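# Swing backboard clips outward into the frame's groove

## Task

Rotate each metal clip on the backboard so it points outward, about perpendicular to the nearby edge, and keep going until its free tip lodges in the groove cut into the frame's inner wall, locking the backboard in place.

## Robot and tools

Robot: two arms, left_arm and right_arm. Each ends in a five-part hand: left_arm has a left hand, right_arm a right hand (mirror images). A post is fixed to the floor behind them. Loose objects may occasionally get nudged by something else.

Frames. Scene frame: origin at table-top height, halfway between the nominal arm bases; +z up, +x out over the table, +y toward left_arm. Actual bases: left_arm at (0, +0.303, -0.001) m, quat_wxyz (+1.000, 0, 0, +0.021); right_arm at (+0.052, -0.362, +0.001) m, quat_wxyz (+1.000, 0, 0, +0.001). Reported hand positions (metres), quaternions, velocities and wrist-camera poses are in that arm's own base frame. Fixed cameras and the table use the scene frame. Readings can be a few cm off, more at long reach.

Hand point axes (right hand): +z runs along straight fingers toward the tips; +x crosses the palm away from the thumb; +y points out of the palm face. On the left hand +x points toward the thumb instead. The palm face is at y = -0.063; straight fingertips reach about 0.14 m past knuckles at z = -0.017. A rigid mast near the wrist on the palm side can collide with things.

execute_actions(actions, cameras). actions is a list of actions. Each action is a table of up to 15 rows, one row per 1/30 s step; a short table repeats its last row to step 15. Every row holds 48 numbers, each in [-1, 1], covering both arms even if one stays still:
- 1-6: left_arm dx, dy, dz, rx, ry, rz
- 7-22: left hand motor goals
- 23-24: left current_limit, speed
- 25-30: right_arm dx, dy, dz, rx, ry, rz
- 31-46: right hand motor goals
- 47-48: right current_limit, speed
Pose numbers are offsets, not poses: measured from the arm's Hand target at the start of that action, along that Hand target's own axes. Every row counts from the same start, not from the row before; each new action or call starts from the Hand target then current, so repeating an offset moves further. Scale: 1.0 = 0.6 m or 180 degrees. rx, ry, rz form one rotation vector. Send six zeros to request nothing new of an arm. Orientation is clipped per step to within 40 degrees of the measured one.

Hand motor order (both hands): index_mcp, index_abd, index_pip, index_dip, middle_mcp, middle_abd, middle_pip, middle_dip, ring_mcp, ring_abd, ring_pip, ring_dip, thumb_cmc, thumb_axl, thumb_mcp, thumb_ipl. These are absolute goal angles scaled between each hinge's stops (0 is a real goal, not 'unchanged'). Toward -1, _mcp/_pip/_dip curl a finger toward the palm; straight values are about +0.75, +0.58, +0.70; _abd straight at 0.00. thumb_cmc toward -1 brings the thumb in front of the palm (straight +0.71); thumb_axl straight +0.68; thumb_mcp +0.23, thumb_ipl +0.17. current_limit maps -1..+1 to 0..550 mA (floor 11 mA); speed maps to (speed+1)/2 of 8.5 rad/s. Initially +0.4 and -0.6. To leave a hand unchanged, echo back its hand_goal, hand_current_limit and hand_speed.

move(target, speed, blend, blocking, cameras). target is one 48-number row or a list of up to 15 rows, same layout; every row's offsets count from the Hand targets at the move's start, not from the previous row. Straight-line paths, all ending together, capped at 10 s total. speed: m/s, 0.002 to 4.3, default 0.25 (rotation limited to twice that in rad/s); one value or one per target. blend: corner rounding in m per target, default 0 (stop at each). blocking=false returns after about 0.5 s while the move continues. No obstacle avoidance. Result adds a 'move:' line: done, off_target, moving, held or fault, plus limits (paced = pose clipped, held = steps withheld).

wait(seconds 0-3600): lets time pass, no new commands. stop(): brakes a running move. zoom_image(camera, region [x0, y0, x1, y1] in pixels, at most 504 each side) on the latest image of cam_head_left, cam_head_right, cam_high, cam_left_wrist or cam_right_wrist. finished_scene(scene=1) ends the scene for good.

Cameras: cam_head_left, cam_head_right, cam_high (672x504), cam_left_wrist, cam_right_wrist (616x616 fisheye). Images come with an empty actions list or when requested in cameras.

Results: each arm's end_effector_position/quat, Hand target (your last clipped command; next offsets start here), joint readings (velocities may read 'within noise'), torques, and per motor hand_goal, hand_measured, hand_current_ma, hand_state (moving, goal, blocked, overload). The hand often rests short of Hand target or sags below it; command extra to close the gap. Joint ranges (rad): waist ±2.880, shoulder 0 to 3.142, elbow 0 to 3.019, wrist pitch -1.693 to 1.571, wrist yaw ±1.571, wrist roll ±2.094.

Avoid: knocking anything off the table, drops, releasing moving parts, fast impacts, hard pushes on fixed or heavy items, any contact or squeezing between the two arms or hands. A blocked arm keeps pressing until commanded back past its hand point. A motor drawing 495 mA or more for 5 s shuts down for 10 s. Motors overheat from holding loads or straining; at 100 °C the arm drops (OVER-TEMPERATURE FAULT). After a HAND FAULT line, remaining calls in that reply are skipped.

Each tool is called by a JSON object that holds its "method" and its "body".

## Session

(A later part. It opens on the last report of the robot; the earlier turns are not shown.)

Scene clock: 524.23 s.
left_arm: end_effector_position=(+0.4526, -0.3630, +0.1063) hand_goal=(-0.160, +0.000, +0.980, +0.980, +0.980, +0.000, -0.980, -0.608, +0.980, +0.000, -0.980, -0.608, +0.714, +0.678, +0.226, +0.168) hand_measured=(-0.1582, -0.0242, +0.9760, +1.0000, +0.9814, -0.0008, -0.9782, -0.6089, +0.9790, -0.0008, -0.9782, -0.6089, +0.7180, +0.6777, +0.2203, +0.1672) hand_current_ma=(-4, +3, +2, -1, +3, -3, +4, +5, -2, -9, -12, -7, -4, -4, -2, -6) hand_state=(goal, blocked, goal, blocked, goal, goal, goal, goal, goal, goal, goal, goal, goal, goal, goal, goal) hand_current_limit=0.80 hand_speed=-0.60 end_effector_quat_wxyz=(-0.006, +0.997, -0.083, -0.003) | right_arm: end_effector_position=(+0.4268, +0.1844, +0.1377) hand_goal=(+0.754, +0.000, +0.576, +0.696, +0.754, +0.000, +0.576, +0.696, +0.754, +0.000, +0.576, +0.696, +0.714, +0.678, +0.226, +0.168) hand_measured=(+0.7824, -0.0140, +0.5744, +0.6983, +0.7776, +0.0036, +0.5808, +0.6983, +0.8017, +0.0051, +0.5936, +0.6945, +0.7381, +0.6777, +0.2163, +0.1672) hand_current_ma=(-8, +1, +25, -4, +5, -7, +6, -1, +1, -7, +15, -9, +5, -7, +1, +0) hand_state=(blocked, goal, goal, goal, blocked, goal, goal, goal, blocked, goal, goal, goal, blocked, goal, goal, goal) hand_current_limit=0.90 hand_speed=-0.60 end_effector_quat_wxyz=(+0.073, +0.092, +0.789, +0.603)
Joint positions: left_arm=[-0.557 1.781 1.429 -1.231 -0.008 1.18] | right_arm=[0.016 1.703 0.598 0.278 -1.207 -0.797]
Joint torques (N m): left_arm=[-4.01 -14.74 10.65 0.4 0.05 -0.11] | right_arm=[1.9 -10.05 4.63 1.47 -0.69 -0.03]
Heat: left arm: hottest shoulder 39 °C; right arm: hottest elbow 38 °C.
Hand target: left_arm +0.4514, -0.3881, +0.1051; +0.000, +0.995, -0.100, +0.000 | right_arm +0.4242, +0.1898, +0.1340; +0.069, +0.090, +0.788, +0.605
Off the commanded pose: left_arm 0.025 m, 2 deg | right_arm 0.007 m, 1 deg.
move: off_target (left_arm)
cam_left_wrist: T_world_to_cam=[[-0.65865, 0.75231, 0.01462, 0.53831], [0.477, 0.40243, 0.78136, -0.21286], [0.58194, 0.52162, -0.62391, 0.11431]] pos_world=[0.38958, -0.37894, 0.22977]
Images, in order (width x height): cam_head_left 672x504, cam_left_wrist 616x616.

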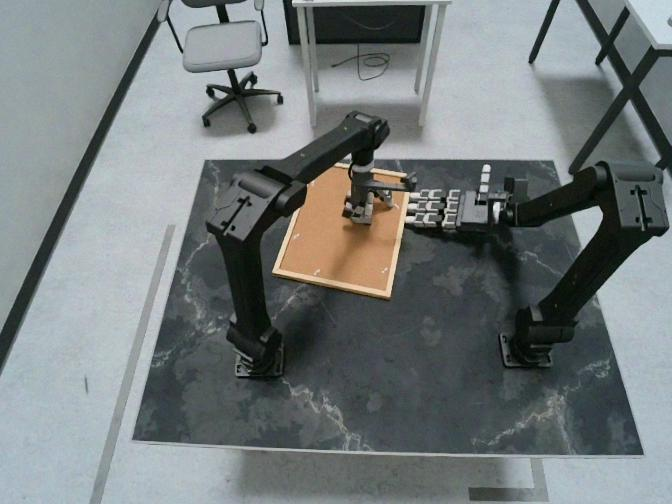

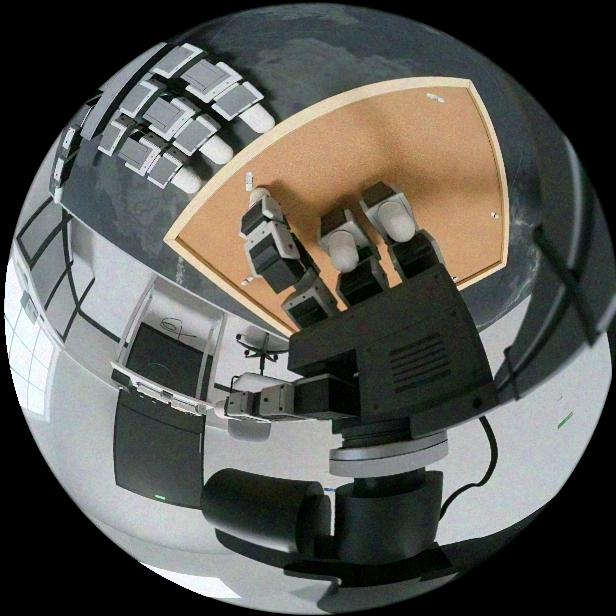

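{"method": "move", "body": {"target": [[0.001,0.015,-0.007,0,0,0,-0.16,0,0.98,0.98,0.98,0,-0.98,-0.609,0.98,0,-0.98,-0.609,0.714,0.678,0.226,0.168,0.8,-0.6,0,0,0,0,0,0,0.754,0,0.576,0.696,0.754,0,0.576,0.696,0.754,0,0.576,0.696,0.714,0.678,0.226,0.168,0.9,-0.6]], "speed": 0.04, "cameras": ["cam_left_wrist"]}}

{"method": "zoom_image", "body": {"camera": "cam_left_wrist", "region": [200, 130, 320, 250]}}

Scene clock: 526.90 s.
left_arm: end_effector_position=(+0.4518, -0.3688, +0.1105) hand_goal=(-0.160, +0.000, +0.980, +0.980, +0.980, +0.000, -0.980, -0.608, +0.980, +0.000, -0.980, -0.608, +0.714, +0.678, +0.226, +0.168) hand_measured=(-0.1196, -0.0242, +0.9773, +1.0000, +0.9814, +0.0007, -0.9782, -0.6089, +0.9790, -0.0008, -0.9782, -0.6089, +0.7154, +0.6777, +0.2203, +0.1681) hand_current_ma=(+16, +0, +7, +4, -2, -6, +0, +10, -5, -9, -7, -13, -8, -2, -5, -6) hand_state=(blocked, blocked, goal, blocked, goal, goal, goal, goal, goal, goal, goal, goal, goal, goal, goal, goal) hand_current_limit=0.80 hand_speed=-0.60 end_effector_quat_wxyz=(-0.009, +0.997, -0.081, -0.003) | right_arm: end_effector_position=(+0.4268, +0.1844, +0.1377) hand_goal=(+0.754, +0.000, +0.576, +0.696, +0.754, +0.000, +0.576, +0.696, +0.754, +0.000, +0.576, +0.696, +0.714, +0.678, +0.226, +0.168) hand_measured=(+0.7836, -0.0140, +0.5744, +0.6983, +0.7788, +0.0036, +0.5808, +0.6983, +0.8005, +0.0051, +0.5936, +0.6945, +0.7381, +0.6777, +0.2163, +0.1681) hand_current_ma=(-8, +21, +14, +2, +13, -10, +5, -1, +6, +1, +13, -11, -8, -9, +18, +5) hand_state=(blocked, goal, goal, goal, blocked, goal, goal, goal, blocked, goal, goal, goal, blocked, goal, goal, goal) hand_current_limit=0.90 hand_speed=-0.60 end_effector_quat_wxyz=(+0.073, +0.092, +0.789, +0.603)
Joint positions: left_arm=[-0.569 1.783 1.444 -1.246 -0.013 1.163] | right_arm=[0.016 1.703 0.598 0.278 -1.207 -0.797]
Joint torques (N m): left_arm=[-4.13 -14.45 11.02 0.47 0.21 -0.08] | right_arm=[1.96 -10.11 4.66 1.58 -0.67 -0.05]
Heat: left arm: hottest shoulder 39 °C; right arm: hottest elbow 38 °C.
Hand target: left_arm +0.4503, -0.3970, +0.1092; +0.000, +0.995, -0.100, +0.000 | right_arm +0.4242, +0.1898, +0.1340; +0.069, +0.090, +0.788, +0.605
Off the commanded pose: left_arm 0.028 m, 3 deg | right_arm 0.007 m, 1 deg.
move: off_target (left_arm)
cam_left_wrist: T_world_to_cam=[[-0.66214, 0.74918, 0.0174, 0.54214], [0.47408, 0.40079, 0.78398, -0.213], [0.58036, 0.52735, -0.62055, 0.12298]] pos_world=[0.38858, -0.38564, 0.23387]

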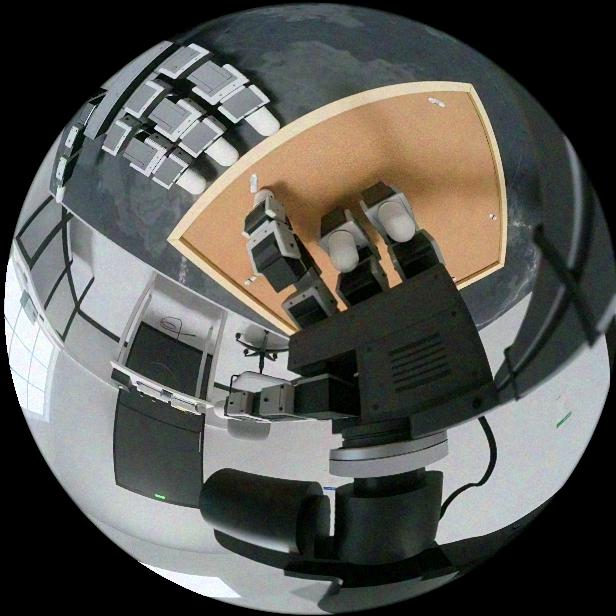

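Scaled by 4.200 from the camera's image (finer frame: 880x880).

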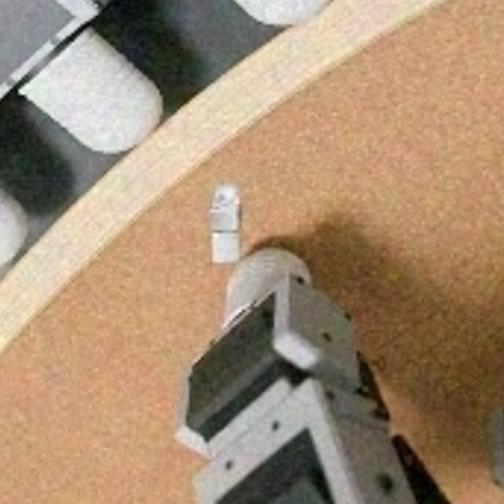

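{"method": "move", "body": {"target": [[0.0,-0.01,-0.01,0,0,0,-0.16,0,0.98,0.98,0.98,0,-0.98,-0.609,0.98,0,-0.98,-0.609,0.714,0.678,0.226,0.168,0.8,-0.6,0,0,0,0,0,0,0.754,0,0.576,0.696,0.754,0,0.576,0.696,0.754,0,0.576,0.696,0.714,0.678,0.226,0.168,0.9,-0.6]], "speed": 0.04, "cameras": ["cam_left_wrist"]}}

{"method": "zoom_image", "body": {"camera": "cam_left_wrist", "region": [200, 130, 320, 250]}}

Scene clock: 539.53 s.
left_arm: end_effector_position=(+0.4503, -0.3712, +0.1095) hand_goal=(-0.160, +0.000, +0.980, +0.980, +0.980, +0.000, -0.980, -0.608, +0.980, +0.000, -0.980, -0.608, +0.714, +0.678, +0.226, +0.168) hand_measured=(-0.1353, -0.0110, +0.9760, +1.0000, +0.9802, +0.0007, -0.9782, -0.6076, +0.9802, +0.0007, -0.9795, -0.6101, +0.7154, +0.6777, +0.2212, +0.1672) hand_current_ma=(+6, +8, +4, +8, -2, -6, +2, +8, -12, -11, -4, -10, -3, -17, -3, +15) hand_state=(blocked, goal, goal, goal, goal, goal, goal, goal, goal, goal, goal, goal, goal, goal, goal, goal) hand_current_limit=0.80 hand_speed=-0.60 end_effector_quat_wxyz=(-0.009, +0.997, -0.083, -0.006) | right_arm: end_effector_position=(+0.4268, +0.1844, +0.1377) hand_goal=(+0.754, +0.000, +0.576, +0.696, +0.754, +0.000, +0.576, +0.696, +0.754, +0.000, +0.576, +0.696, +0.714, +0.678, +0.226, +0.168) hand_measured=(+0.7824, -0.0125, +0.5744, +0.6983, +0.7776, +0.0036, +0.5808, +0.6983, +0.8005, +0.0051, +0.5936, +0.6945, +0.7381, +0.6777, +0.2163, +0.1672) hand_current_ma=(-3, +6, +24, +5, +5, -17, +17, +7, +1, -1, +0, -9, +1, -7, +5, +10) hand_state=(blocked, goal, goal, goal, blocked, goal, goal, goal, blocked, goal, goal, goal, blocked, goal, goal, goal) hand_current_limit=0.90 hand_speed=-0.60 end_effector_quat_wxyz=(+0.073, +0.092, +0.789, +0.603)
Joint positions: left_arm=[-0.573 1.787 1.448 -1.249 -0.01 1.163] | right_arm=[0.016 1.703 0.598 0.278 -1.207 -0.797]
Joint torques (N m): left_arm=[-3.14 -15.56 11.03 0.12 0.1 0.03] | right_arm=[2.2 -10.11 4.63 1.47 -0.7 -0.04]
Heat: left arm: hottest shoulder 39 °C; right arm: hottest elbow 37 °C.
Hand target: left_arm +0.4516, -0.3911, +0.1154; +0.000, +0.995, -0.100, +0.000 | right_arm +0.4242, +0.1898, +0.1340; +0.069, +0.090, +0.788, +0.605
Off the commanded pose: left_arm 0.021 m, 2 deg | right_arm 0.007 m, 1 deg.
move: off_target (left_arm)
cam_left_wrist: T_world_to_cam=[[-0.65919, 0.75169, 0.02064, 0.5422], [0.47968, 0.3992, 0.78137, -0.21346], [0.57911, 0.52498, -0.62372, 0.12436]] pos_world=[0.38778, -0.38764, 0.23317]

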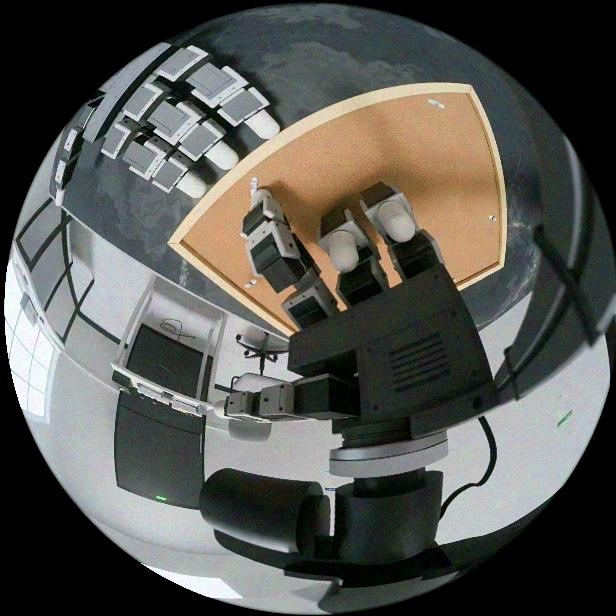

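Scaled by 4.200 from the camera's image (finer frame: 880x880).

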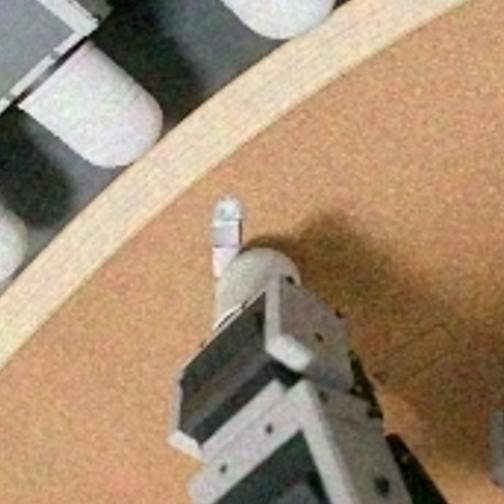

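{"method": "move", "body": {"target": [[0.001,0.015,0,0,0,0,-0.16,0,0.98,0.98,0.98,0,-0.98,-0.609,0.98,0,-0.98,-0.609,0.714,0.678,0.226,0.168,0.8,-0.6,0,0,0,0,0,0,0.754,0,0.576,0.696,0.754,0,0.576,0.696,0.754,0,0.576,0.696,0.714,0.678,0.226,0.168,0.9,-0.6]], "speed": 0.04, "cameras": ["cam_left_wrist"]}}

{"method": "zoom_image", "body": {"camera": "cam_left_wrist", "region": [200, 130, 320, 250]}}

Scene clock: 545.00 s.
left_arm: end_effector_position=(+0.4494, -0.3779, +0.1104) hand_goal=(-0.160, +0.000, +0.980, +0.980, +0.980, +0.000, -0.980, -0.608, +0.980, +0.000, -0.980, -0.608, +0.714, +0.678, +0.226, +0.168) hand_measured=(-0.1329, -0.0096, +0.9760, +1.0000, +0.9802, -0.0008, -0.9782, -0.6076, +0.9790, +0.0007, -0.9782, -0.6089, +0.7154, +0.6767, +0.2203, +0.1681) hand_current_ma=(+3, +3, +7, -2, +1, -3, +1, +13, -5, -12, -8, -12, -8, -13, -7, +3) hand_state=(blocked, goal, goal, blocked, goal, goal, goal, goal, goal, goal, goal, goal, goal, goal, goal, goal) hand_current_limit=0.80 hand_speed=-0.60 end_effector_quat_wxyz=(-0.009, +0.996, -0.085, -0.006) | right_arm: end_effector_position=(+0.4268, +0.1844, +0.1377) hand_goal=(+0.754, +0.000, +0.576, +0.696, +0.754, +0.000, +0.576, +0.696, +0.754, +0.000, +0.576, +0.696, +0.714, +0.678, +0.226, +0.168) hand_measured=(+0.7836, -0.0125, +0.5744, +0.6983, +0.7788, +0.0036, +0.5808, +0.6996, +0.8005, +0.0051, +0.5936, +0.6958, +0.7381, +0.6777, +0.2163, +0.1681) hand_current_ma=(+0, +15, +11, +3, +17, -1, -7, -13, -5, +14, +12, -8, +1, -12, -4, +4) hand_state=(blocked, goal, goal, goal, blocked, goal, goal, goal, blocked, goal, goal, goal, blocked, goal, goal, goal) hand_current_limit=0.90 hand_speed=-0.60 end_effector_quat_wxyz=(+0.073, +0.092, +0.789, +0.603)
Joint positions: left_arm=[-0.584 1.795 1.462 -1.257 -0.01 1.157] | right_arm=[0.016 1.703 0.598 0.278 -1.207 -0.797]
Joint torques (N m): left_arm=[-3.43 -15.5 11.04 0.28 0.12 -0.07] | right_arm=[2.08 -10.34 4.64 1.44 -0.69 -0.04]
Heat: left arm: hottest shoulder 39 °C; right arm: hottest elbow 37 °C.
Hand target: left_arm +0.4503, -0.4001, +0.1154; +0.000, +0.995, -0.100, +0.000 | right_arm +0.4242, +0.1898, +0.1340; +0.069, +0.090, +0.788, +0.605
Off the commanded pose: left_arm 0.023 m, 2 deg | right_arm 0.007 m, 1 deg.
move: off_target (left_arm)
cam_left_wrist: T_world_to_cam=[[-0.65549, 0.75488, 0.02216, 0.54594], [0.48264, 0.39615, 0.78111, -0.21349], [0.58086, 0.5227, -0.62401, 0.12742]] pos_world=[0.38688, -0.39415, 0.23416]

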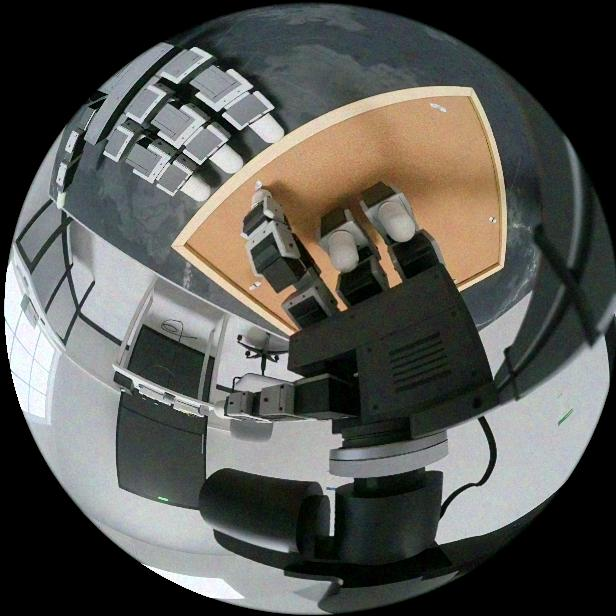

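Scaled by 4.200 from the camera's image (finer frame: 880x880).

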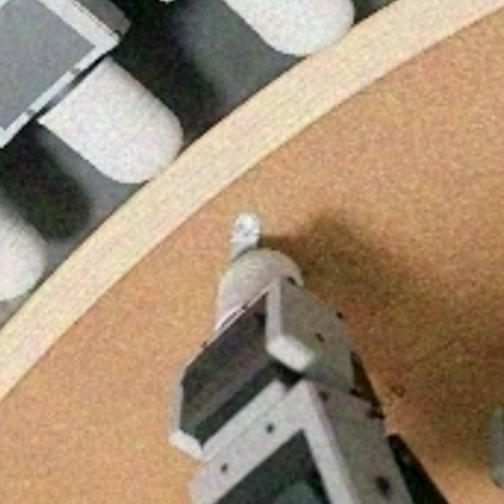

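{"method": "move", "body": {"target": [[0.005,0.014,0.001,0,0,0,-0.16,0,0.98,0.98,0.98,0,-0.98,-0.609,0.98,0,-0.98,-0.609,0.714,0.678,0.226,0.168,0.8,-0.6,0,0,0,0,0,0,0.754,0,0.576,0.696,0.754,0,0.576,0.696,0.754,0,0.576,0.696,0.714,0.678,0.226,0.168,0.9,-0.6]], "speed": 0.04, "cameras": ["cam_left_wrist"]}}

{"method": "zoom_image", "body": {"camera": "cam_left_wrist", "region": [200, 130, 320, 250]}}

Scene clock: 548.77 s.
left_arm: end_effector_position=(+0.4487, -0.3914, +0.1080) hand_goal=(-0.160, +0.000, +0.980, +0.980, +0.980, +0.000, -0.980, -0.608, +0.980, +0.000, -0.980, -0.608, +0.714, +0.678, +0.226, +0.168) hand_measured=(-0.1594, +0.0021, +0.9735, +0.9901, +0.9802, +0.0007, -0.9782, -0.6076, +0.9802, +0.0007, -0.9782, -0.6089, +0.7154, +0.6767, +0.2203, +0.1672) hand_current_ma=(-12, -3, +5, -5, +1, -12, +7, +1, -9, -4, -8, -11, +0, -11, -8, +0) hand_state=(goal, goal, goal, goal, goal, goal, goal, goal, goal, goal, goal, goal, goal, goal, goal, goal) hand_current_limit=0.80 hand_speed=-0.60 end_effector_quat_wxyz=(-0.009, +0.996, -0.089, -0.007) | right_arm: end_effector_position=(+0.4268, +0.1844, +0.1377) hand_goal=(+0.754, +0.000, +0.576, +0.696, +0.754, +0.000, +0.576, +0.696, +0.754, +0.000, +0.576, +0.696, +0.714, +0.678, +0.226, +0.168) hand_measured=(+0.7836, -0.0140, +0.5744, +0.6996, +0.7788, +0.0036, +0.5808, +0.6996, +0.8017, +0.0051, +0.5936, +0.6958, +0.7381, +0.6777, +0.2163, +0.1672) hand_current_ma=(+5, +7, +2, +8, +10, +4, -1, +0, -3, -6, +22, -16, -7, -17, -2, +5) hand_state=(blocked, goal, goal, goal, blocked, goal, goal, goal, blocked, goal, goal, goal, blocked, goal, goal, goal) hand_current_limit=0.90 hand_speed=-0.60 end_effector_quat_wxyz=(+0.073, +0.092, +0.789, +0.603)
Joint positions: left_arm=[-0.605 1.817 1.486 -1.262 -0.008 1.145] | right_arm=[0.016 1.703 0.598 0.278 -1.207 -0.797]
Joint torques (N m): left_arm=[-2.78 -16.26 10.85 0.21 0.08 -0.07] | right_arm=[2.02 -10.05 4.57 1.52 -0.69 -0.04]
Heat: left arm: hottest shoulder 39 °C; right arm: hottest elbow 36 °C.
Hand target: left_arm +0.4514, -0.4089, +0.1145; +0.000, +0.995, -0.100, +0.000 | right_arm +0.4242, +0.1898, +0.1340; +0.069, +0.090, +0.788, +0.605
Off the commanded pose: left_arm 0.019 m, 2 deg | right_arm 0.007 m, 1 deg.
move: off_target (left_arm)
cam_left_wrist: T_world_to_cam=[[-0.64909, 0.76035, 0.0235, 0.55494], [0.48763, 0.39217, 0.78002, -0.2095], [0.58386, 0.51776, -0.62532, 0.13031]] pos_world=[0.38628, -0.40725, 0.23186]

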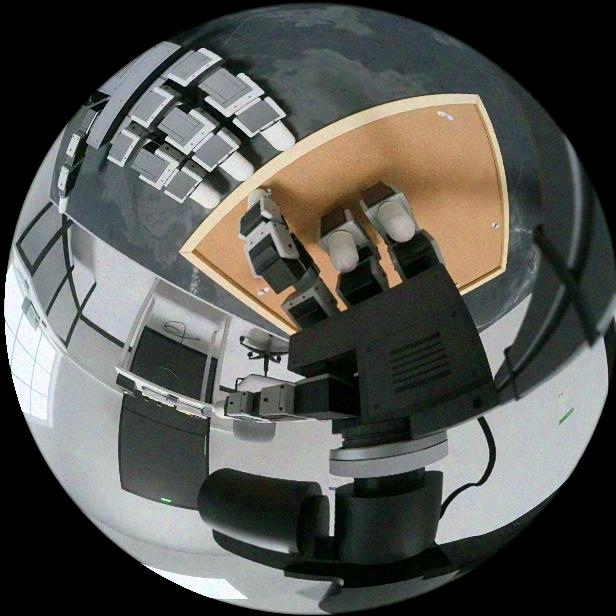

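Scaled by 4.200 from the camera's image (finer frame: 880x880).

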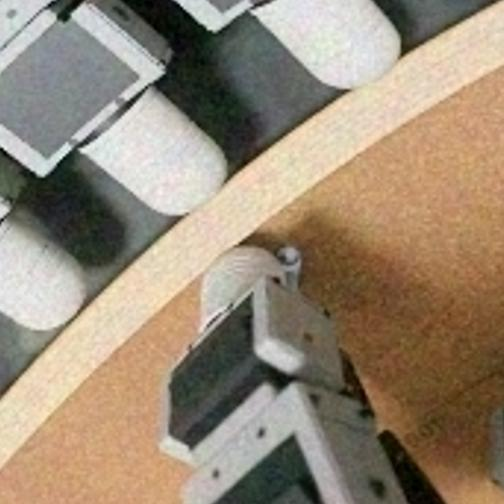

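{"method": "move", "body": {"target": [[0.0,-0.01,-0.05,0,0,0,-0.16,0,0.98,0.98,0.98,0,-0.98,-0.609,0.98,0,-0.98,-0.609,0.714,0.678,0.226,0.168,0.8,-0.6,0,0,0,0,0,0,0.754,0,0.576,0.696,0.754,0,0.576,0.696,0.754,0,0.576,0.696,0.714,0.678,0.226,0.168,0.9,-0.6],[0.0,-0.08,-0.06,0,0,0,-0.16,0,0.98,0.98,0.98,0,-0.98,-0.609,0.98,0,-0.98,-0.609,0.714,0.678,0.226,0.168,0.8,-0.6,0,0,0,0,0,0,0.754,0,0.576,0.696,0.754,0,0.576,0.696,0.754,0,0.576,0.696,0.714,0.678,0.226,0.168,0.9,-0.6]], "speed": 0.1, "cameras": ["cam_left_wrist"]}}

{"method": "zoom_image", "body": {"camera": "cam_left_wrist", "region": [200, 130, 320, 250]}}

Scene clock: 552.80 s.
left_arm: end_effector_position=(+0.4592, -0.3635, +0.1362) hand_goal=(-0.160, +0.000, +0.980, +0.980, +0.980, +0.000, -0.980, -0.608, +0.980, +0.000, -0.980, -0.608, +0.714, +0.678, +0.226, +0.168) hand_measured=(-0.1510, +0.0080, +0.9722, +0.9863, +0.9802, -0.0008, -0.9782, -0.6089, +0.9790, +0.0007, -0.9782, -0.6089, +0.7154, +0.6767, +0.2203, +0.1672) hand_current_ma=(+3, +5, +3, -9, +2, -2, +0, +15, -5, -17, -6, -12, -6, -8, -3, -2) hand_state=(goal, goal, goal, goal, goal, goal, goal, goal, goal, goal, goal, goal, goal, goal, goal, goal) hand_current_limit=0.80 hand_speed=-0.60 end_effector_quat_wxyz=(-0.008, +0.995, -0.097, -0.009) | right_arm: end_effector_position=(+0.4268, +0.1844, +0.1377) hand_goal=(+0.754, +0.000, +0.576, +0.696, +0.754, +0.000, +0.576, +0.696, +0.754, +0.000, +0.576, +0.696, +0.714, +0.678, +0.226, +0.168) hand_measured=(+0.7836, -0.0140, +0.5744, +0.6983, +0.7776, +0.0036, +0.5808, +0.6983, +0.8017, +0.0051, +0.5936, +0.6958, +0.7381, +0.6767, +0.2173, +0.1681) hand_current_ma=(-3, -2, +8, -4, +13, +1, +2, -7, -7, -21, +15, -6, +25, -24, +5, +13) hand_state=(blocked, goal, goal, goal, blocked, goal, goal, goal, blocked, goal, goal, goal, blocked, goal, goal, goal) hand_current_limit=0.90 hand_speed=-0.60 end_effector_quat_wxyz=(+0.073, +0.092, +0.789, +0.603)
Joint positions: left_arm=[-0.548 1.783 1.515 -1.326 -0.007 1.218] | right_arm=[0.016 1.703 0.598 0.278 -1.207 -0.797]
Joint torques (N m): left_arm=[-0.85 -18.61 8.65 -0.02 0.01 0.04] | right_arm=[1.96 -10.17 4.64 1.52 -0.69 -0.03]
Heat: left arm: hottest shoulder 39 °C; right arm: hottest elbow 36 °C.
Hand target: left_arm +0.4610, -0.3618, +0.1506; +0.000, +0.995, -0.100, +0.000 | right_arm +0.4242, +0.1898, +0.1340; +0.069, +0.090, +0.788, +0.605
Off the commanded pose: left_arm 0.014 m, 1 deg | right_arm 0.007 m, 1 deg.
move: off_target (left_arm)
cam_left_wrist: T_world_to_cam=[[-0.63621, 0.77112, 0.02456, 0.53771], [0.49678, 0.3851, 0.77776, -0.25404], [0.59029, 0.50702, -0.62808, 0.12082]] pos_world=[0.39698, -0.37807, 0.26026]

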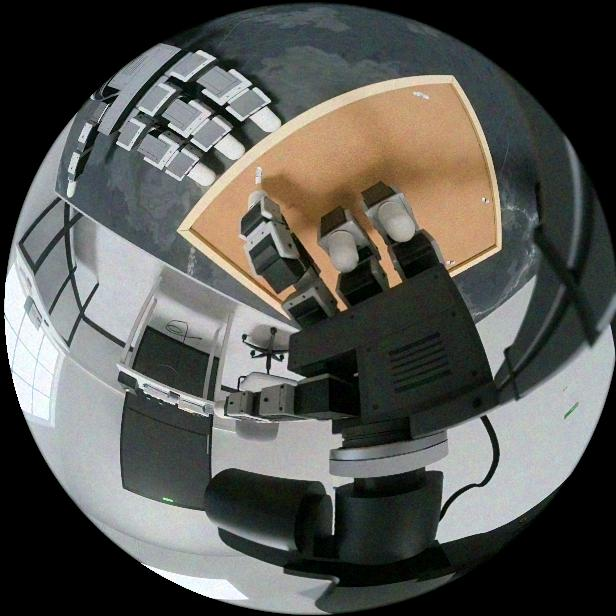

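Scaled by 4.200 from the camera's image (finer frame: 880x880).

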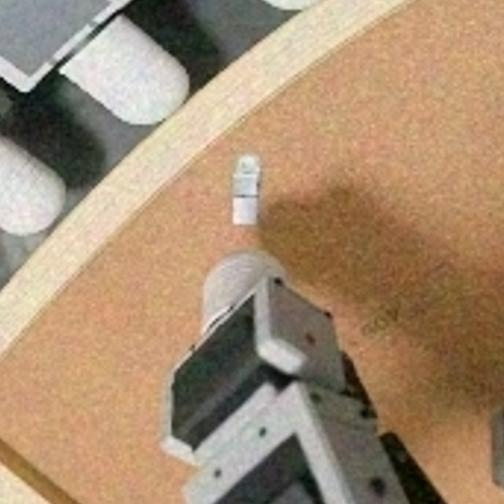

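{"method": "move", "body": {"target": [[-0.0107,-0.058,0.0593,0,0,0,-0.31,0,0.98,0.98,0.98,0,-0.98,-0.609,0.98,0,-0.98,-0.609,0.714,0.678,0.226,0.168,0.8,-0.6,0,0,0,0,0,0,0.754,0,0.576,0.696,0.754,0,0.576,0.696,0.754,0,0.576,0.696,0.714,0.678,0.226,0.168,0.9,-0.6],[-0.0135,-0.0165,0.0643,0,0,0,-0.31,0,0.98,0.98,0.98,0,-0.98,-0.609,0.98,0,-0.98,-0.609,0.714,0.678,0.226,0.168,0.8,-0.6,0,0,0,0,0,0,0.754,0,0.576,0.696,0.754,0,0.576,0.696,0.754,0,0.576,0.696,0.714,0.678,0.226,0.168,0.9,-0.6],[-0.0135,-0.0165,0.0843,0,0,0,-0.31,0,0.98,0.98,0.98,0,-0.98,-0.609,0.98,0,-0.98,-0.609,0.714,0.678,0.226,0.168,0.8,-0.6,0,0,0,0,0,0,0.754,0,0.576,0.696,0.754,0,0.576,0.696,0.754,0,0.576,0.696,0.714,0.678,0.226,0.168,0.9,-0.6]], "speed": 0.08, "cameras": ["cam_left_wrist"]}}

{"method": "zoom_image", "body": {"camera": "cam_left_wrist", "region": [190, 110, 310, 230]}}

Scene clock: 576.60 s.
left_arm: end_effector_position=(+0.4548, -0.3415, +0.0981) hand_goal=(-0.310, +0.000, +0.980, +0.980, +0.980, +0.000, -0.980, -0.608, +0.980, +0.000, -0.980, -0.608, +0.714, +0.678, +0.226, +0.168) hand_measured=(-0.2849, +0.0080, +0.9735, +0.9875, +0.9802, -0.0008, -0.9782, -0.6076, +0.9790, -0.0008, -0.9782, -0.6089, +0.7154, +0.6777, +0.2203, +0.1672) hand_current_ma=(+5, +11, +5, +4, +0, -7, +6, +6, -3, -10, -6, -11, -1, -8, -5, +2) hand_state=(blocked, goal, goal, goal, goal, goal, goal, goal, goal, goal, goal, goal, goal, goal, goal, goal) hand_current_limit=0.80 hand_speed=-0.60 end_effector_quat_wxyz=(-0.006, +0.995, -0.095, -0.007) | right_arm: end_effector_position=(+0.4268, +0.1844, +0.1377) hand_goal=(+0.754, +0.000, +0.576, +0.696, +0.754, +0.000, +0.576, +0.696, +0.754, +0.000, +0.576, +0.696, +0.714, +0.678, +0.226, +0.168) hand_measured=(+0.7836, -0.0140, +0.5744, +0.6983, +0.7776, +0.0036, +0.5808, +0.6983, +0.8005, +0.0051, +0.5936, +0.6945, +0.7381, +0.6767, +0.2163, +0.1681) hand_current_ma=(+4, +12, +18, -19, +17, -11, -3, -8, -4, -9, +8, -15, -5, -6, +8, -5) hand_state=(blocked, goal, goal, goal, blocked, goal, goal, goal, blocked, goal, goal, goal, blocked, goal, goal, goal) hand_current_limit=0.90 hand_speed=-0.60 end_effector_quat_wxyz=(+0.073, +0.092, +0.789, +0.603)
Joint positions: left_arm=[-0.516 1.774 1.396 -1.211 -0.005 1.246] | right_arm=[0.016 1.703 0.598 0.278 -1.207 -0.797]
Joint torques (N m): left_arm=[-2.32 -16.5 8.2 0.76 -0.01 -0.13] | right_arm=[2.14 -10.11 4.63 1.55 -0.69 -0.03]
Heat: left arm: hottest shoulder 40 °C; right arm: hottest elbow 35 °C.
Hand target: left_arm +0.4551, -0.3507, +0.1000; +0.000, +0.995, -0.100, +0.000 | right_arm +0.4242, +0.1898, +0.1340; +0.069, +0.090, +0.788, +0.605
Off the commanded pose: left_arm 0.009 m, 1 deg | right_arm 0.007 m, 1 deg.
move: done
cam_left_wrist: T_world_to_cam=[[-0.63974, 0.76835, 0.01912, 0.52014], [0.49249, 0.39071, 0.77769, -0.22685], [0.59007, 0.50693, -0.62836, 0.08846]] pos_world=[0.39227, -0.35586, 0.22206]

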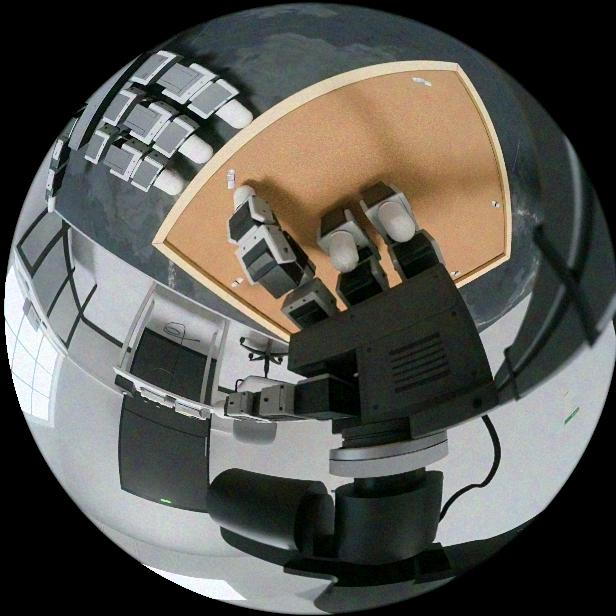

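Scaled by 4.200 from the camera's image (finer frame: 880x880).

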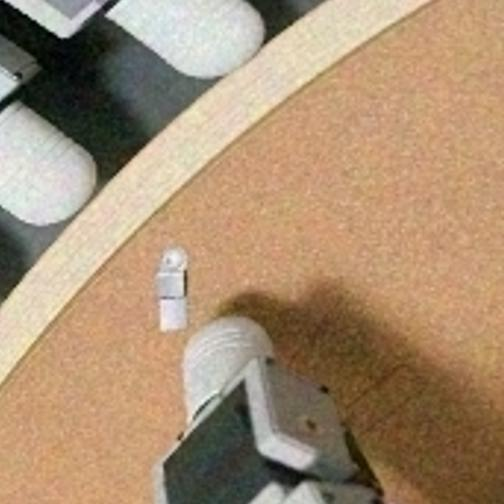

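{"method": "move", "body": {"target": [[0.0033,0.0137,0,0,0,0,-0.31,0,0.98,0.98,0.98,0,-0.98,-0.609,0.98,0,-0.98,-0.609,0.714,0.678,0.226,0.168,0.8,-0.6,0,0,0,0,0,0,0.754,0,0.576,0.696,0.754,0,0.576,0.696,0.754,0,0.576,0.696,0.714,0.678,0.226,0.168,0.9,-0.6],[0.0033,0.0137,0.014,0,0,0,-0.31,0,0.98,0.98,0.98,0,-0.98,-0.609,0.98,0,-0.98,-0.609,0.714,0.678,0.226,0.168,0.8,-0.6,0,0,0,0,0,0,0.754,0,0.576,0.696,0.754,0,0.576,0.696,0.754,0,0.576,0.696,0.714,0.678,0.226,0.168,0.9,-0.6]], "speed": 0.05, "cameras": ["cam_left_wrist"]}}

{"method": "zoom_image", "body": {"camera": "cam_left_wrist", "region": [190, 110, 310, 230]}}

Scene clock: 581.93 s.
left_arm: end_effector_position=(+0.4557, -0.3473, +0.0917) hand_goal=(-0.310, +0.000, +0.980, +0.980, +0.980, +0.000, -0.980, -0.608, +0.980, +0.000, -0.980, -0.608, +0.714, +0.678, +0.226, +0.168) hand_measured=(-0.2885, +0.0051, +0.9735, +0.9837, +0.9814, -0.0008, -0.9782, -0.6089, +0.9790, +0.0007, -0.9795, -0.6089, +0.7154, +0.6777, +0.2203, +0.1681) hand_current_ma=(-3, +5, -8, -4, +4, -10, +3, +7, -5, -10, -6, -11, -9, -7, -6, -1) hand_state=(blocked, goal, goal, goal, goal, goal, goal, goal, goal, goal, goal, goal, goal, goal, goal, goal) hand_current_limit=0.80 hand_speed=-0.60 end_effector_quat_wxyz=(-0.006, +0.996, -0.093, -0.006) | right_arm: end_effector_position=(+0.4268, +0.1844, +0.1377) hand_goal=(+0.754, +0.000, +0.576, +0.696, +0.754, +0.000, +0.576, +0.696, +0.754, +0.000, +0.576, +0.696, +0.714, +0.678, +0.226, +0.168) hand_measured=(+0.7824, -0.0140, +0.5744, +0.6983, +0.7776, +0.0036, +0.5808, +0.6996, +0.8017, +0.0065, +0.5949, +0.6945, +0.7381, +0.6777, +0.2163, +0.1672) hand_current_ma=(-2, +5, +8, -2, +20, -6, -8, -3, +3, -17, +23, +6, +1, -5, +0, -2) hand_state=(blocked, goal, goal, goal, blocked, goal, goal, goal, blocked, goal, goal, goal, blocked, goal, goal, goal) hand_current_limit=0.90 hand_speed=-0.60 end_effector_quat_wxyz=(+0.073, +0.092, +0.789, +0.603)
Joint positions: left_arm=[-0.525 1.787 1.396 -1.196 -0.005 1.232] | right_arm=[0.016 1.703 0.598 0.278 -1.207 -0.797]
Joint torques (N m): left_arm=[-2.67 -16.21 8.43 0.77 -0.01 -0.12] | right_arm=[1.79 -10.34 4.59 1.48 -0.7 -0.04]
Heat: left arm: hottest shoulder 40 °C; right arm: hottest elbow 35 °C.
Hand target: left_arm +0.4554, -0.3591, +0.0917; +0.000, +0.995, -0.100, +0.000 | right_arm +0.4242, +0.1898, +0.1340; +0.069, +0.090, +0.788, +0.605
Off the commanded pose: left_arm 0.012 m, 1 deg | right_arm 0.007 m, 1 deg.
move: off_target (left_arm)
cam_left_wrist: T_world_to_cam=[[-0.64335, 0.76539, 0.01686, 0.52607], [0.48892, 0.39382, 0.77837, -0.21746], [0.58912, 0.50901, -0.62758, 0.08791]] pos_world=[0.39298, -0.36175, 0.21557]

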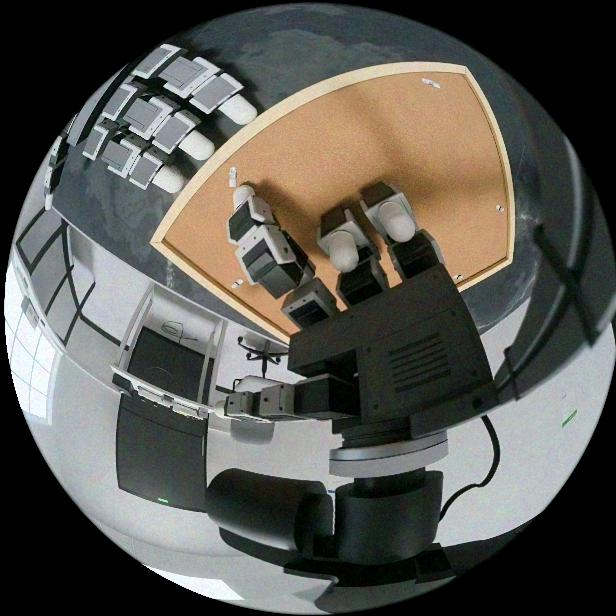

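Scaled by 4.200 from the camera's image (finer frame: 880x880).

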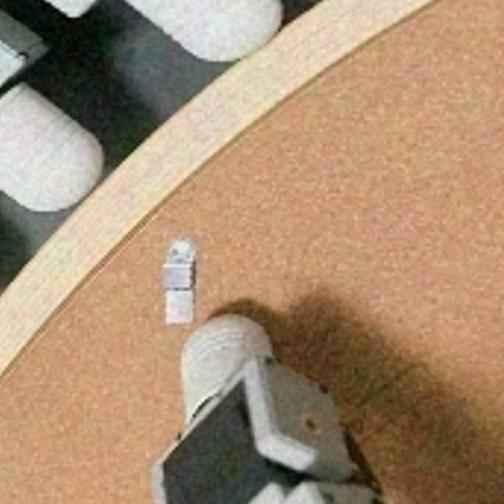

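{"method": "move", "body": {"target": [[-0.0005,0.0075,0,0,0,0,-0.31,0,0.98,0.98,0.98,0,-0.98,-0.609,0.98,0,-0.98,-0.609,0.714,0.678,0.226,0.168,0.8,-0.6,0,0,0,0,0,0,0.754,0,0.576,0.696,0.754,0,0.576,0.696,0.754,0,0.576,0.696,0.714,0.678,0.226,0.168,0.9,-0.6],[-0.0005,0.0075,0.0212,0,0,0,-0.31,0,0.98,0.98,0.98,0,-0.98,-0.609,0.98,0,-0.98,-0.609,0.714,0.678,0.226,0.168,0.8,-0.6,0,0,0,0,0,0,0.754,0,0.576,0.696,0.754,0,0.576,0.696,0.754,0,0.576,0.696,0.714,0.678,0.226,0.168,0.9,-0.6]], "speed": 0.04, "cameras": ["cam_left_wrist"]}}

{"method": "zoom_image", "body": {"camera": "cam_left_wrist", "region": [190, 110, 310, 230]}}

Scene clock: 585.23 s.
left_arm: end_effector_position=(+0.4558, -0.3510, +0.0885) hand_goal=(-0.310, +0.000, +0.980, +0.980, +0.980, +0.000, -0.980, -0.608, +0.980, +0.000, -0.980, -0.608, +0.714, +0.678, +0.226, +0.168) hand_measured=(-0.3090, -0.0140, +0.9735, +0.9939, +0.9802, -0.0008, -0.9782, -0.6089, +0.9790, -0.0008, -0.9782, -0.6089, +0.7167, +0.6767, +0.2203, +0.1672) hand_current_ma=(-14, +0, +1, +0, +4, -1, +0, +9, -8, -10, +0, -14, +2, -9, -6, +4) hand_state=(goal, goal, goal, goal, goal, goal, goal, goal, goal, goal, goal, goal, goal, goal, goal, goal) hand_current_limit=0.80 hand_speed=-0.60 end_effector_quat_wxyz=(-0.004, +0.996, -0.092, -0.001) | right_arm: end_effector_position=(+0.4268, +0.1844, +0.1377) hand_goal=(+0.754, +0.000, +0.576, +0.696, +0.754, +0.000, +0.576, +0.696, +0.754, +0.000, +0.576, +0.696, +0.714, +0.678, +0.226, +0.168) hand_measured=(+0.7836, -0.0140, +0.5744, +0.6996, +0.7800, +0.0036, +0.5808, +0.6983, +0.8005, +0.0051, +0.5936, +0.6958, +0.7381, +0.6777, +0.2163, +0.1672) hand_current_ma=(+2, +13, +4, -5, +6, -4, +6, -9, +10, -7, +21, -5, +12, -3, +5, -1) hand_state=(blocked, goal, goal, goal, blocked, goal, goal, goal, blocked, goal, goal, goal, blocked, goal, goal, goal) hand_current_limit=0.90 hand_speed=-0.60 end_effector_quat_wxyz=(+0.073, +0.092, +0.789, +0.603)
Joint positions: left_arm=[-0.532 1.788 1.388 -1.176 -0.007 1.223] | right_arm=[0.016 1.703 0.598 0.278 -1.207 -0.797]
Joint torques (N m): left_arm=[-2.78 -15.15 7.94 1.13 -0.01 -0.11] | right_arm=[1.85 -10.11 4.66 1.51 -0.71 -0.03]
Heat: left arm: hottest shoulder 40 °C; right arm: hottest elbow 35 °C.
Hand target: left_arm +0.4542, -0.3634, +0.0790; +0.000, +0.995, -0.100, +0.000 | right_arm +0.4242, +0.1898, +0.1340; +0.069, +0.090, +0.788, +0.605
Off the commanded pose: left_arm 0.016 m, 1 deg | right_arm 0.007 m, 1 deg.
move: off_target (left_arm)
cam_left_wrist: T_world_to_cam=[[-0.64527, 0.76392, 0.0076, 0.53019], [0.4803, 0.39792, 0.78164, -0.20845], [0.59408, 0.50802, -0.62368, 0.08478]] pos_world=[0.39187, -0.36515, 0.21178]

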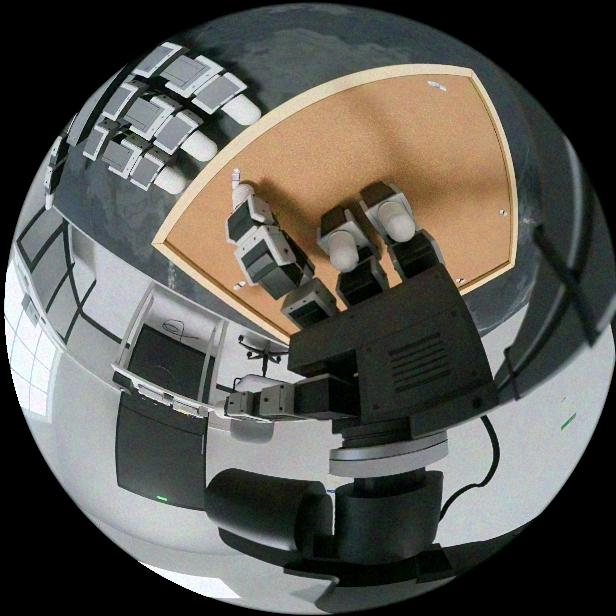

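Scaled by 4.200 from the camera's image (finer frame: 880x880).

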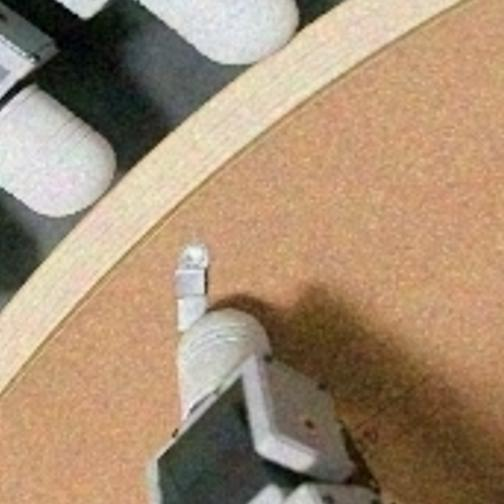

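{"method": "move", "body": {"target": [[-0.001,0.0415,0,0,0,0,-0.31,0,0.98,0.98,0.98,0,-0.98,-0.609,0.98,0,-0.98,-0.609,0.714,0.678,0.226,0.168,0.8,-0.6,0,0,0,0,0,0,0.754,0,0.576,0.696,0.754,0,0.576,0.696,0.754,0,0.576,0.696,0.714,0.678,0.226,0.168,0.9,-0.6]], "speed": 0.04, "cameras": ["cam_left_wrist","cam_head_left"]}}

{"method": "zoom_image", "body": {"camera": "cam_left_wrist", "region": [190, 110, 310, 230]}}

Scene clock: 588.07 s.
left_arm: end_effector_position=(+0.4567, -0.3545, +0.0872) hand_goal=(-0.310, +0.000, +0.980, +0.980, +0.980, +0.000, -0.980, -0.608, +0.980, +0.000, -0.980, -0.608, +0.714, +0.678, +0.226, +0.168) hand_measured=(-0.3186, -0.0389, +0.9760, +1.0000, +0.9802, -0.0008, -0.9782, -0.6089, +0.9790, -0.0008, -0.9782, -0.6089, +0.7154, +0.6767, +0.2212, +0.1681) hand_current_ma=(-14, -7, +0, +1, +4, -1, +10, +8, -5, -9, -7, -12, +6, -10, -8, -5) hand_state=(goal, blocked, goal, blocked, goal, goal, goal, goal, goal, goal, goal, goal, goal, goal, goal, goal) hand_current_limit=0.80 hand_speed=-0.60 end_effector_quat_wxyz=(-0.008, +0.997, -0.074, +0.000) | right_arm: end_effector_position=(+0.4269, +0.1844, +0.1376) hand_goal=(+0.754, +0.000, +0.576, +0.696, +0.754, +0.000, +0.576, +0.696, +0.754, +0.000, +0.576, +0.696, +0.714, +0.678, +0.226, +0.168) hand_measured=(+0.7824, -0.0125, +0.5744, +0.6983, +0.7788, +0.0036, +0.5795, +0.6983, +0.8017, +0.0095, +0.5949, +0.6996, +0.7381, +0.6767, +0.2173, +0.1672) hand_current_ma=(+2, +17, +4, -5, +13, -7, +6, +5, +9, +1, +2, -3, +11, -9, +0, +2) hand_state=(blocked, goal, goal, goal, blocked, goal, goal, goal, blocked, goal, goal, goal, blocked, goal, goal, goal) hand_current_limit=0.90 hand_speed=-0.60 end_effector_quat_wxyz=(+0.072, +0.093, +0.789, +0.603)
Joint positions: left_arm=[-0.543 1.79 1.388 -1.176 -0.014 1.175] | right_arm=[0.016 1.703 0.598 0.278 -1.207 -0.795]
Joint torques (N m): left_arm=[-5.13 -14.04 9.87 0.83 0.29 -0.08] | right_arm=[2.14 -9.99 4.55 1.47 -0.71 -0.04]
Heat: left arm: hottest shoulder 40 °C; right arm: hottest elbow 35 °C.
Hand target: left_arm +0.4486, -0.3877, +0.0788; +0.000, +0.995, -0.100, +0.000 | right_arm +0.4242, +0.1898, +0.1340; +0.069, +0.090, +0.788, +0.605
Off the commanded pose: left_arm 0.035 m, 3 deg | right_arm 0.007 m, 1 deg.
move: off_target (left_arm)
cam_left_wrist: T_world_to_cam=[[-0.67268, 0.73985, 0.01108, 0.53705], [0.46317, 0.40934, 0.78608, -0.1949], [0.57705, 0.53391, -0.61803, 0.10165]] pos_world=[0.39288, -0.37183, 0.21008]
Images, in order (width x height): cam_head_left 672x504, cam_left_wrist 616x616.

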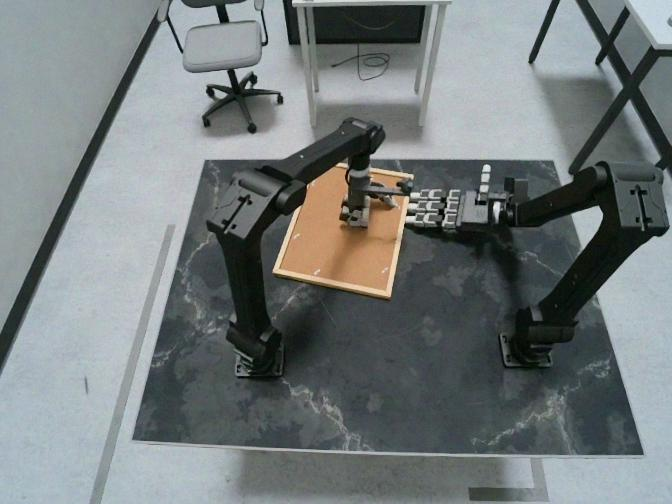

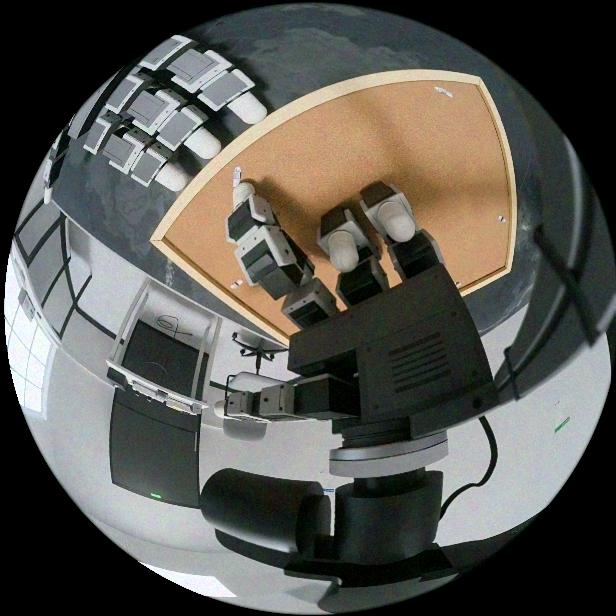

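Scaled by 4.200 from the camera's image (finer frame: 880x880).

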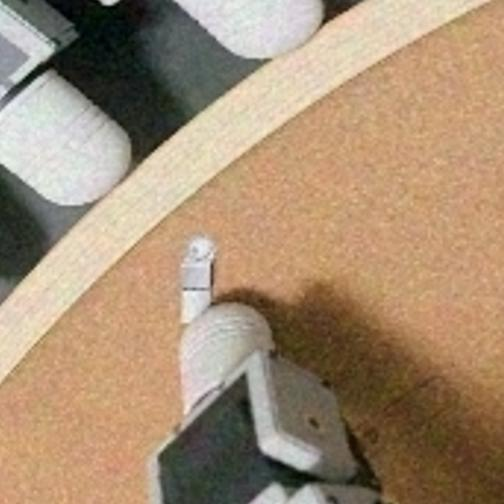

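{"method": "move", "body": {"target": [[0.0,0.0,-0.008,0,0,0,-0.31,0,0.98,0.98,0.98,0,-0.98,-0.609,0.98,0,-0.98,-0.609,0.714,0.678,0.226,0.168,0.8,-0.6,0,0,0,0,0,0,0.754,0,0.576,0.696,0.754,0,0.576,0.696,0.754,0,0.576,0.696,0.714,0.678,0.226,0.168,0.9,-0.6]], "speed": 0.04, "cameras": ["cam_left_wrist"]}}

{"method": "zoom_image", "body": {"camera": "cam_left_wrist", "region": [190, 110, 310, 230]}}

Scene clock: 590.37 s.
left_arm: end_effector_position=(+0.4565, -0.3544, +0.0871) hand_goal=(-0.310, +0.000, +0.980, +0.980, +0.980, +0.000, -0.980, -0.608, +0.980, +0.000, -0.980, -0.608, +0.714, +0.678, +0.226, +0.168) hand_measured=(-0.3186, -0.0389, +0.9760, +1.0000, +0.9802, -0.0008, -0.9782, -0.6089, +0.9802, +0.0007, -0.9782, -0.6089, +0.7154, +0.6777, +0.2203, +0.1681) hand_current_ma=(-6, -3, +2, -3, -4, -1, +10, +13, -9, -9, -1, -8, +0, -9, +0, -2) hand_state=(goal, blocked, goal, blocked, goal, goal, goal, goal, goal, goal, goal, goal, goal, goal, goal, goal) hand_current_limit=0.80 hand_speed=-0.60 end_effector_quat_wxyz=(-0.008, +0.997, -0.072, +0.000) | right_arm: end_effector_position=(+0.4269, +0.1844, +0.1376) hand_goal=(+0.754, +0.000, +0.576, +0.696, +0.754, +0.000, +0.576, +0.696, +0.754, +0.000, +0.576, +0.696, +0.714, +0.678, +0.226, +0.168) hand_measured=(+0.7836, -0.0140, +0.5744, +0.6983, +0.7776, +0.0036, +0.5808, +0.6983, +0.8017, +0.0080, +0.5962, +0.6996, +0.7381, +0.6777, +0.2163, +0.1681) hand_current_ma=(-8, +22, +7, -9, +1, +6, -3, +0, +1, -6, +9, -9, +2, -10, +8, +2) hand_state=(blocked, goal, goal, goal, blocked, goal, goal, goal, blocked, goal, goal, goal, blocked, goal, goal, goal) hand_current_limit=0.90 hand_speed=-0.60 end_effector_quat_wxyz=(+0.072, +0.093, +0.789, +0.603)
Joint positions: left_arm=[-0.543 1.79 1.388 -1.177 -0.014 1.172] | right_arm=[0.016 1.703 0.598 0.278 -1.207 -0.795]
Joint torques (N m): left_arm=[-5.19 -14.39 10.41 0.47 0.29 -0.03] | right_arm=[2.02 -10.23 4.62 1.46 -0.7 -0.05]
Heat: left arm: hottest shoulder 40 °C; right arm: hottest elbow 34 °C.
Hand target: left_arm +0.4486, -0.3877, +0.0836; +0.000, +0.995, -0.100, +0.000 | right_arm +0.4242, +0.1898, +0.1340; +0.069, +0.090, +0.788, +0.605
Off the commanded pose: left_arm 0.034 m, 3 deg | right_arm 0.007 m, 1 deg.
move: off_target (left_arm)
cam_left_wrist: T_world_to_cam=[[-0.67468, 0.73801, 0.01241, 0.53702], [0.46299, 0.41005, 0.78581, -0.19443], [0.57485, 0.53591, -0.61834, 0.10343]] pos_world=[0.39288, -0.37202, 0.21008]

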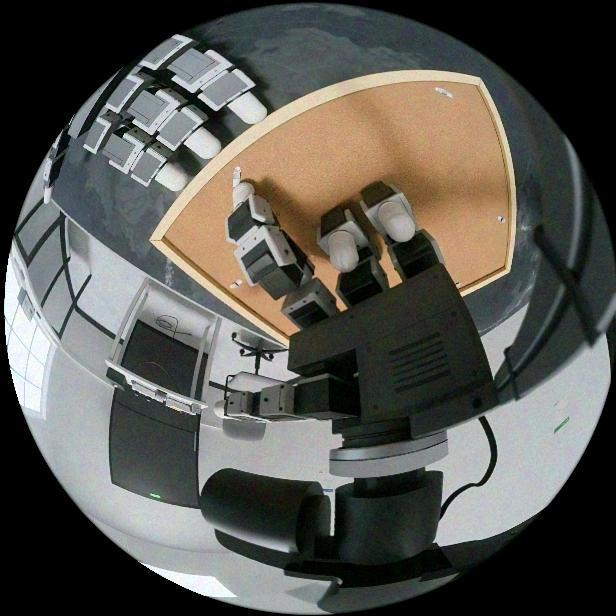

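Scaled by 4.200 from the camera's image (finer frame: 880x880).

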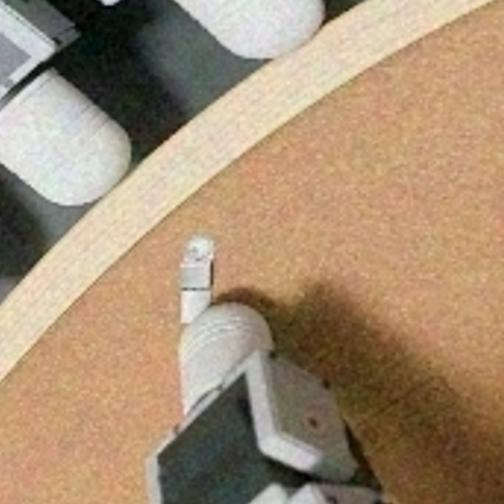

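{"method": "move", "body": {"target": [[0.0,0.0,-0.01,0,0,0,-0.31,0,0.98,0.98,0.98,0,-0.98,-0.609,0.98,0,-0.98,-0.609,0.714,0.678,0.226,0.168,0.8,-0.6,0,0,0,0,0,0,0.754,0,0.576,0.696,0.754,0,0.576,0.696,0.754,0,0.576,0.696,0.714,0.678,0.226,0.168,0.9,-0.6]], "speed": 0.04, "cameras": ["cam_left_wrist"]}}

{"method": "zoom_image", "body": {"camera": "cam_left_wrist", "region": [190, 110, 310, 230]}}

Scene clock: 592.80 s.
left_arm: end_effector_position=(+0.4518, -0.3657, +0.0897) hand_goal=(-0.310, +0.000, +0.980, +0.980, +0.980, +0.000, -0.980, -0.608, +0.980, +0.000, -0.980, -0.608, +0.714, +0.678, +0.226, +0.168) hand_measured=(-0.3186, +0.0080, +0.9735, +1.0000, +0.9790, -0.0008, -0.9782, -0.6089, +0.9790, +0.0007, -0.9782, -0.6089, +0.7154, +0.6777, +0.2203, +0.1672) hand_current_ma=(-11, +5, -1, -5, -8, +1, +0, +13, -4, -10, -10, -7, -7, -17, -5, -3) hand_state=(goal, goal, goal, goal, goal, goal, goal, goal, goal, goal, goal, goal, goal, goal, goal, goal) hand_current_limit=0.80 hand_speed=-0.60 end_effector_quat_wxyz=(-0.007, +0.997, -0.080, +0.000) | right_arm: end_effector_position=(+0.4269, +0.1845, +0.1376) hand_goal=(+0.754, +0.000, +0.576, +0.696, +0.754, +0.000, +0.576, +0.696, +0.754, +0.000, +0.576, +0.696, +0.714, +0.678, +0.226, +0.168) hand_measured=(+0.7824, -0.0125, +0.5744, +0.6996, +0.7788, +0.0036, +0.5808, +0.6983, +0.8017, +0.0109, +0.5949, +0.6996, +0.7368, +0.6767, +0.2173, +0.1681) hand_current_ma=(-4, +8, +5, -1, +12, -6, +1, +1, +5, -6, +6, +14, +6, -8, +5, +7) hand_state=(blocked, goal, goal, goal, blocked, goal, goal, goal, blocked, goal, goal, goal, blocked, goal, goal, goal) hand_current_limit=0.90 hand_speed=-0.60 end_effector_quat_wxyz=(+0.072, +0.093, +0.789, +0.603)
Joint positions: left_arm=[-0.564 1.793 1.4 -1.183 -0.013 1.168] | right_arm=[0.016 1.703 0.598 0.278 -1.207 -0.795]
Joint torques (N m): left_arm=[-3.66 -15.09 10.4 0.13 0.24 0] | right_arm=[2.02 -9.93 4.68 1.43 -0.68 -0.05]
Heat: left arm: hottest shoulder 39 °C; right arm: hottest elbow 34 °C.
Hand target: left_arm +0.4487, -0.3877, +0.0898; +0.000, +0.995, -0.100, +0.000 | right_arm +0.4241, +0.1899, +0.1340; +0.069, +0.090, +0.788, +0.605
Off the commanded pose: left_arm 0.022 m, 2 deg | right_arm 0.007 m, 1 deg.
move: off_target (left_arm)
cam_left_wrist: T_world_to_cam=[[-0.66251, 0.74899, 0.00978, 0.54089], [0.46873, 0.40435, 0.78536, -0.19443], [0.58428, 0.52489, -0.61896, 0.10561]] pos_world=[0.38777, -0.38194, 0.21278]

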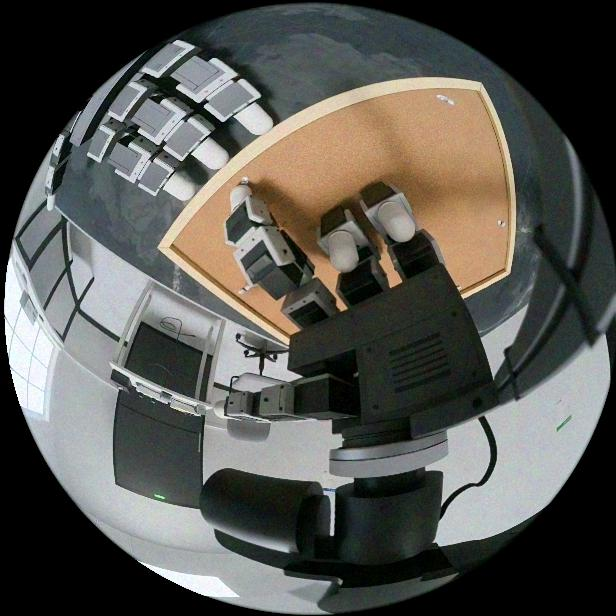

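Scaled by 4.200 from the camera's image (finer frame: 880x880).

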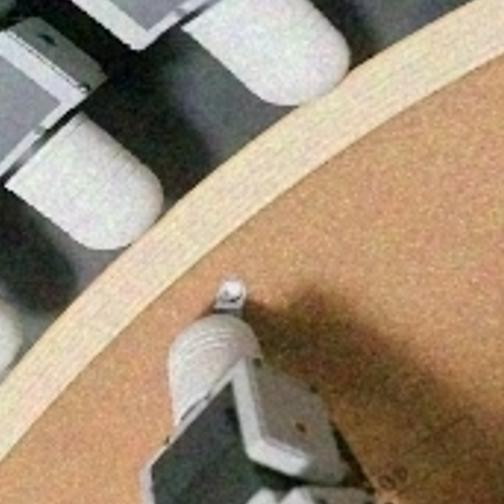

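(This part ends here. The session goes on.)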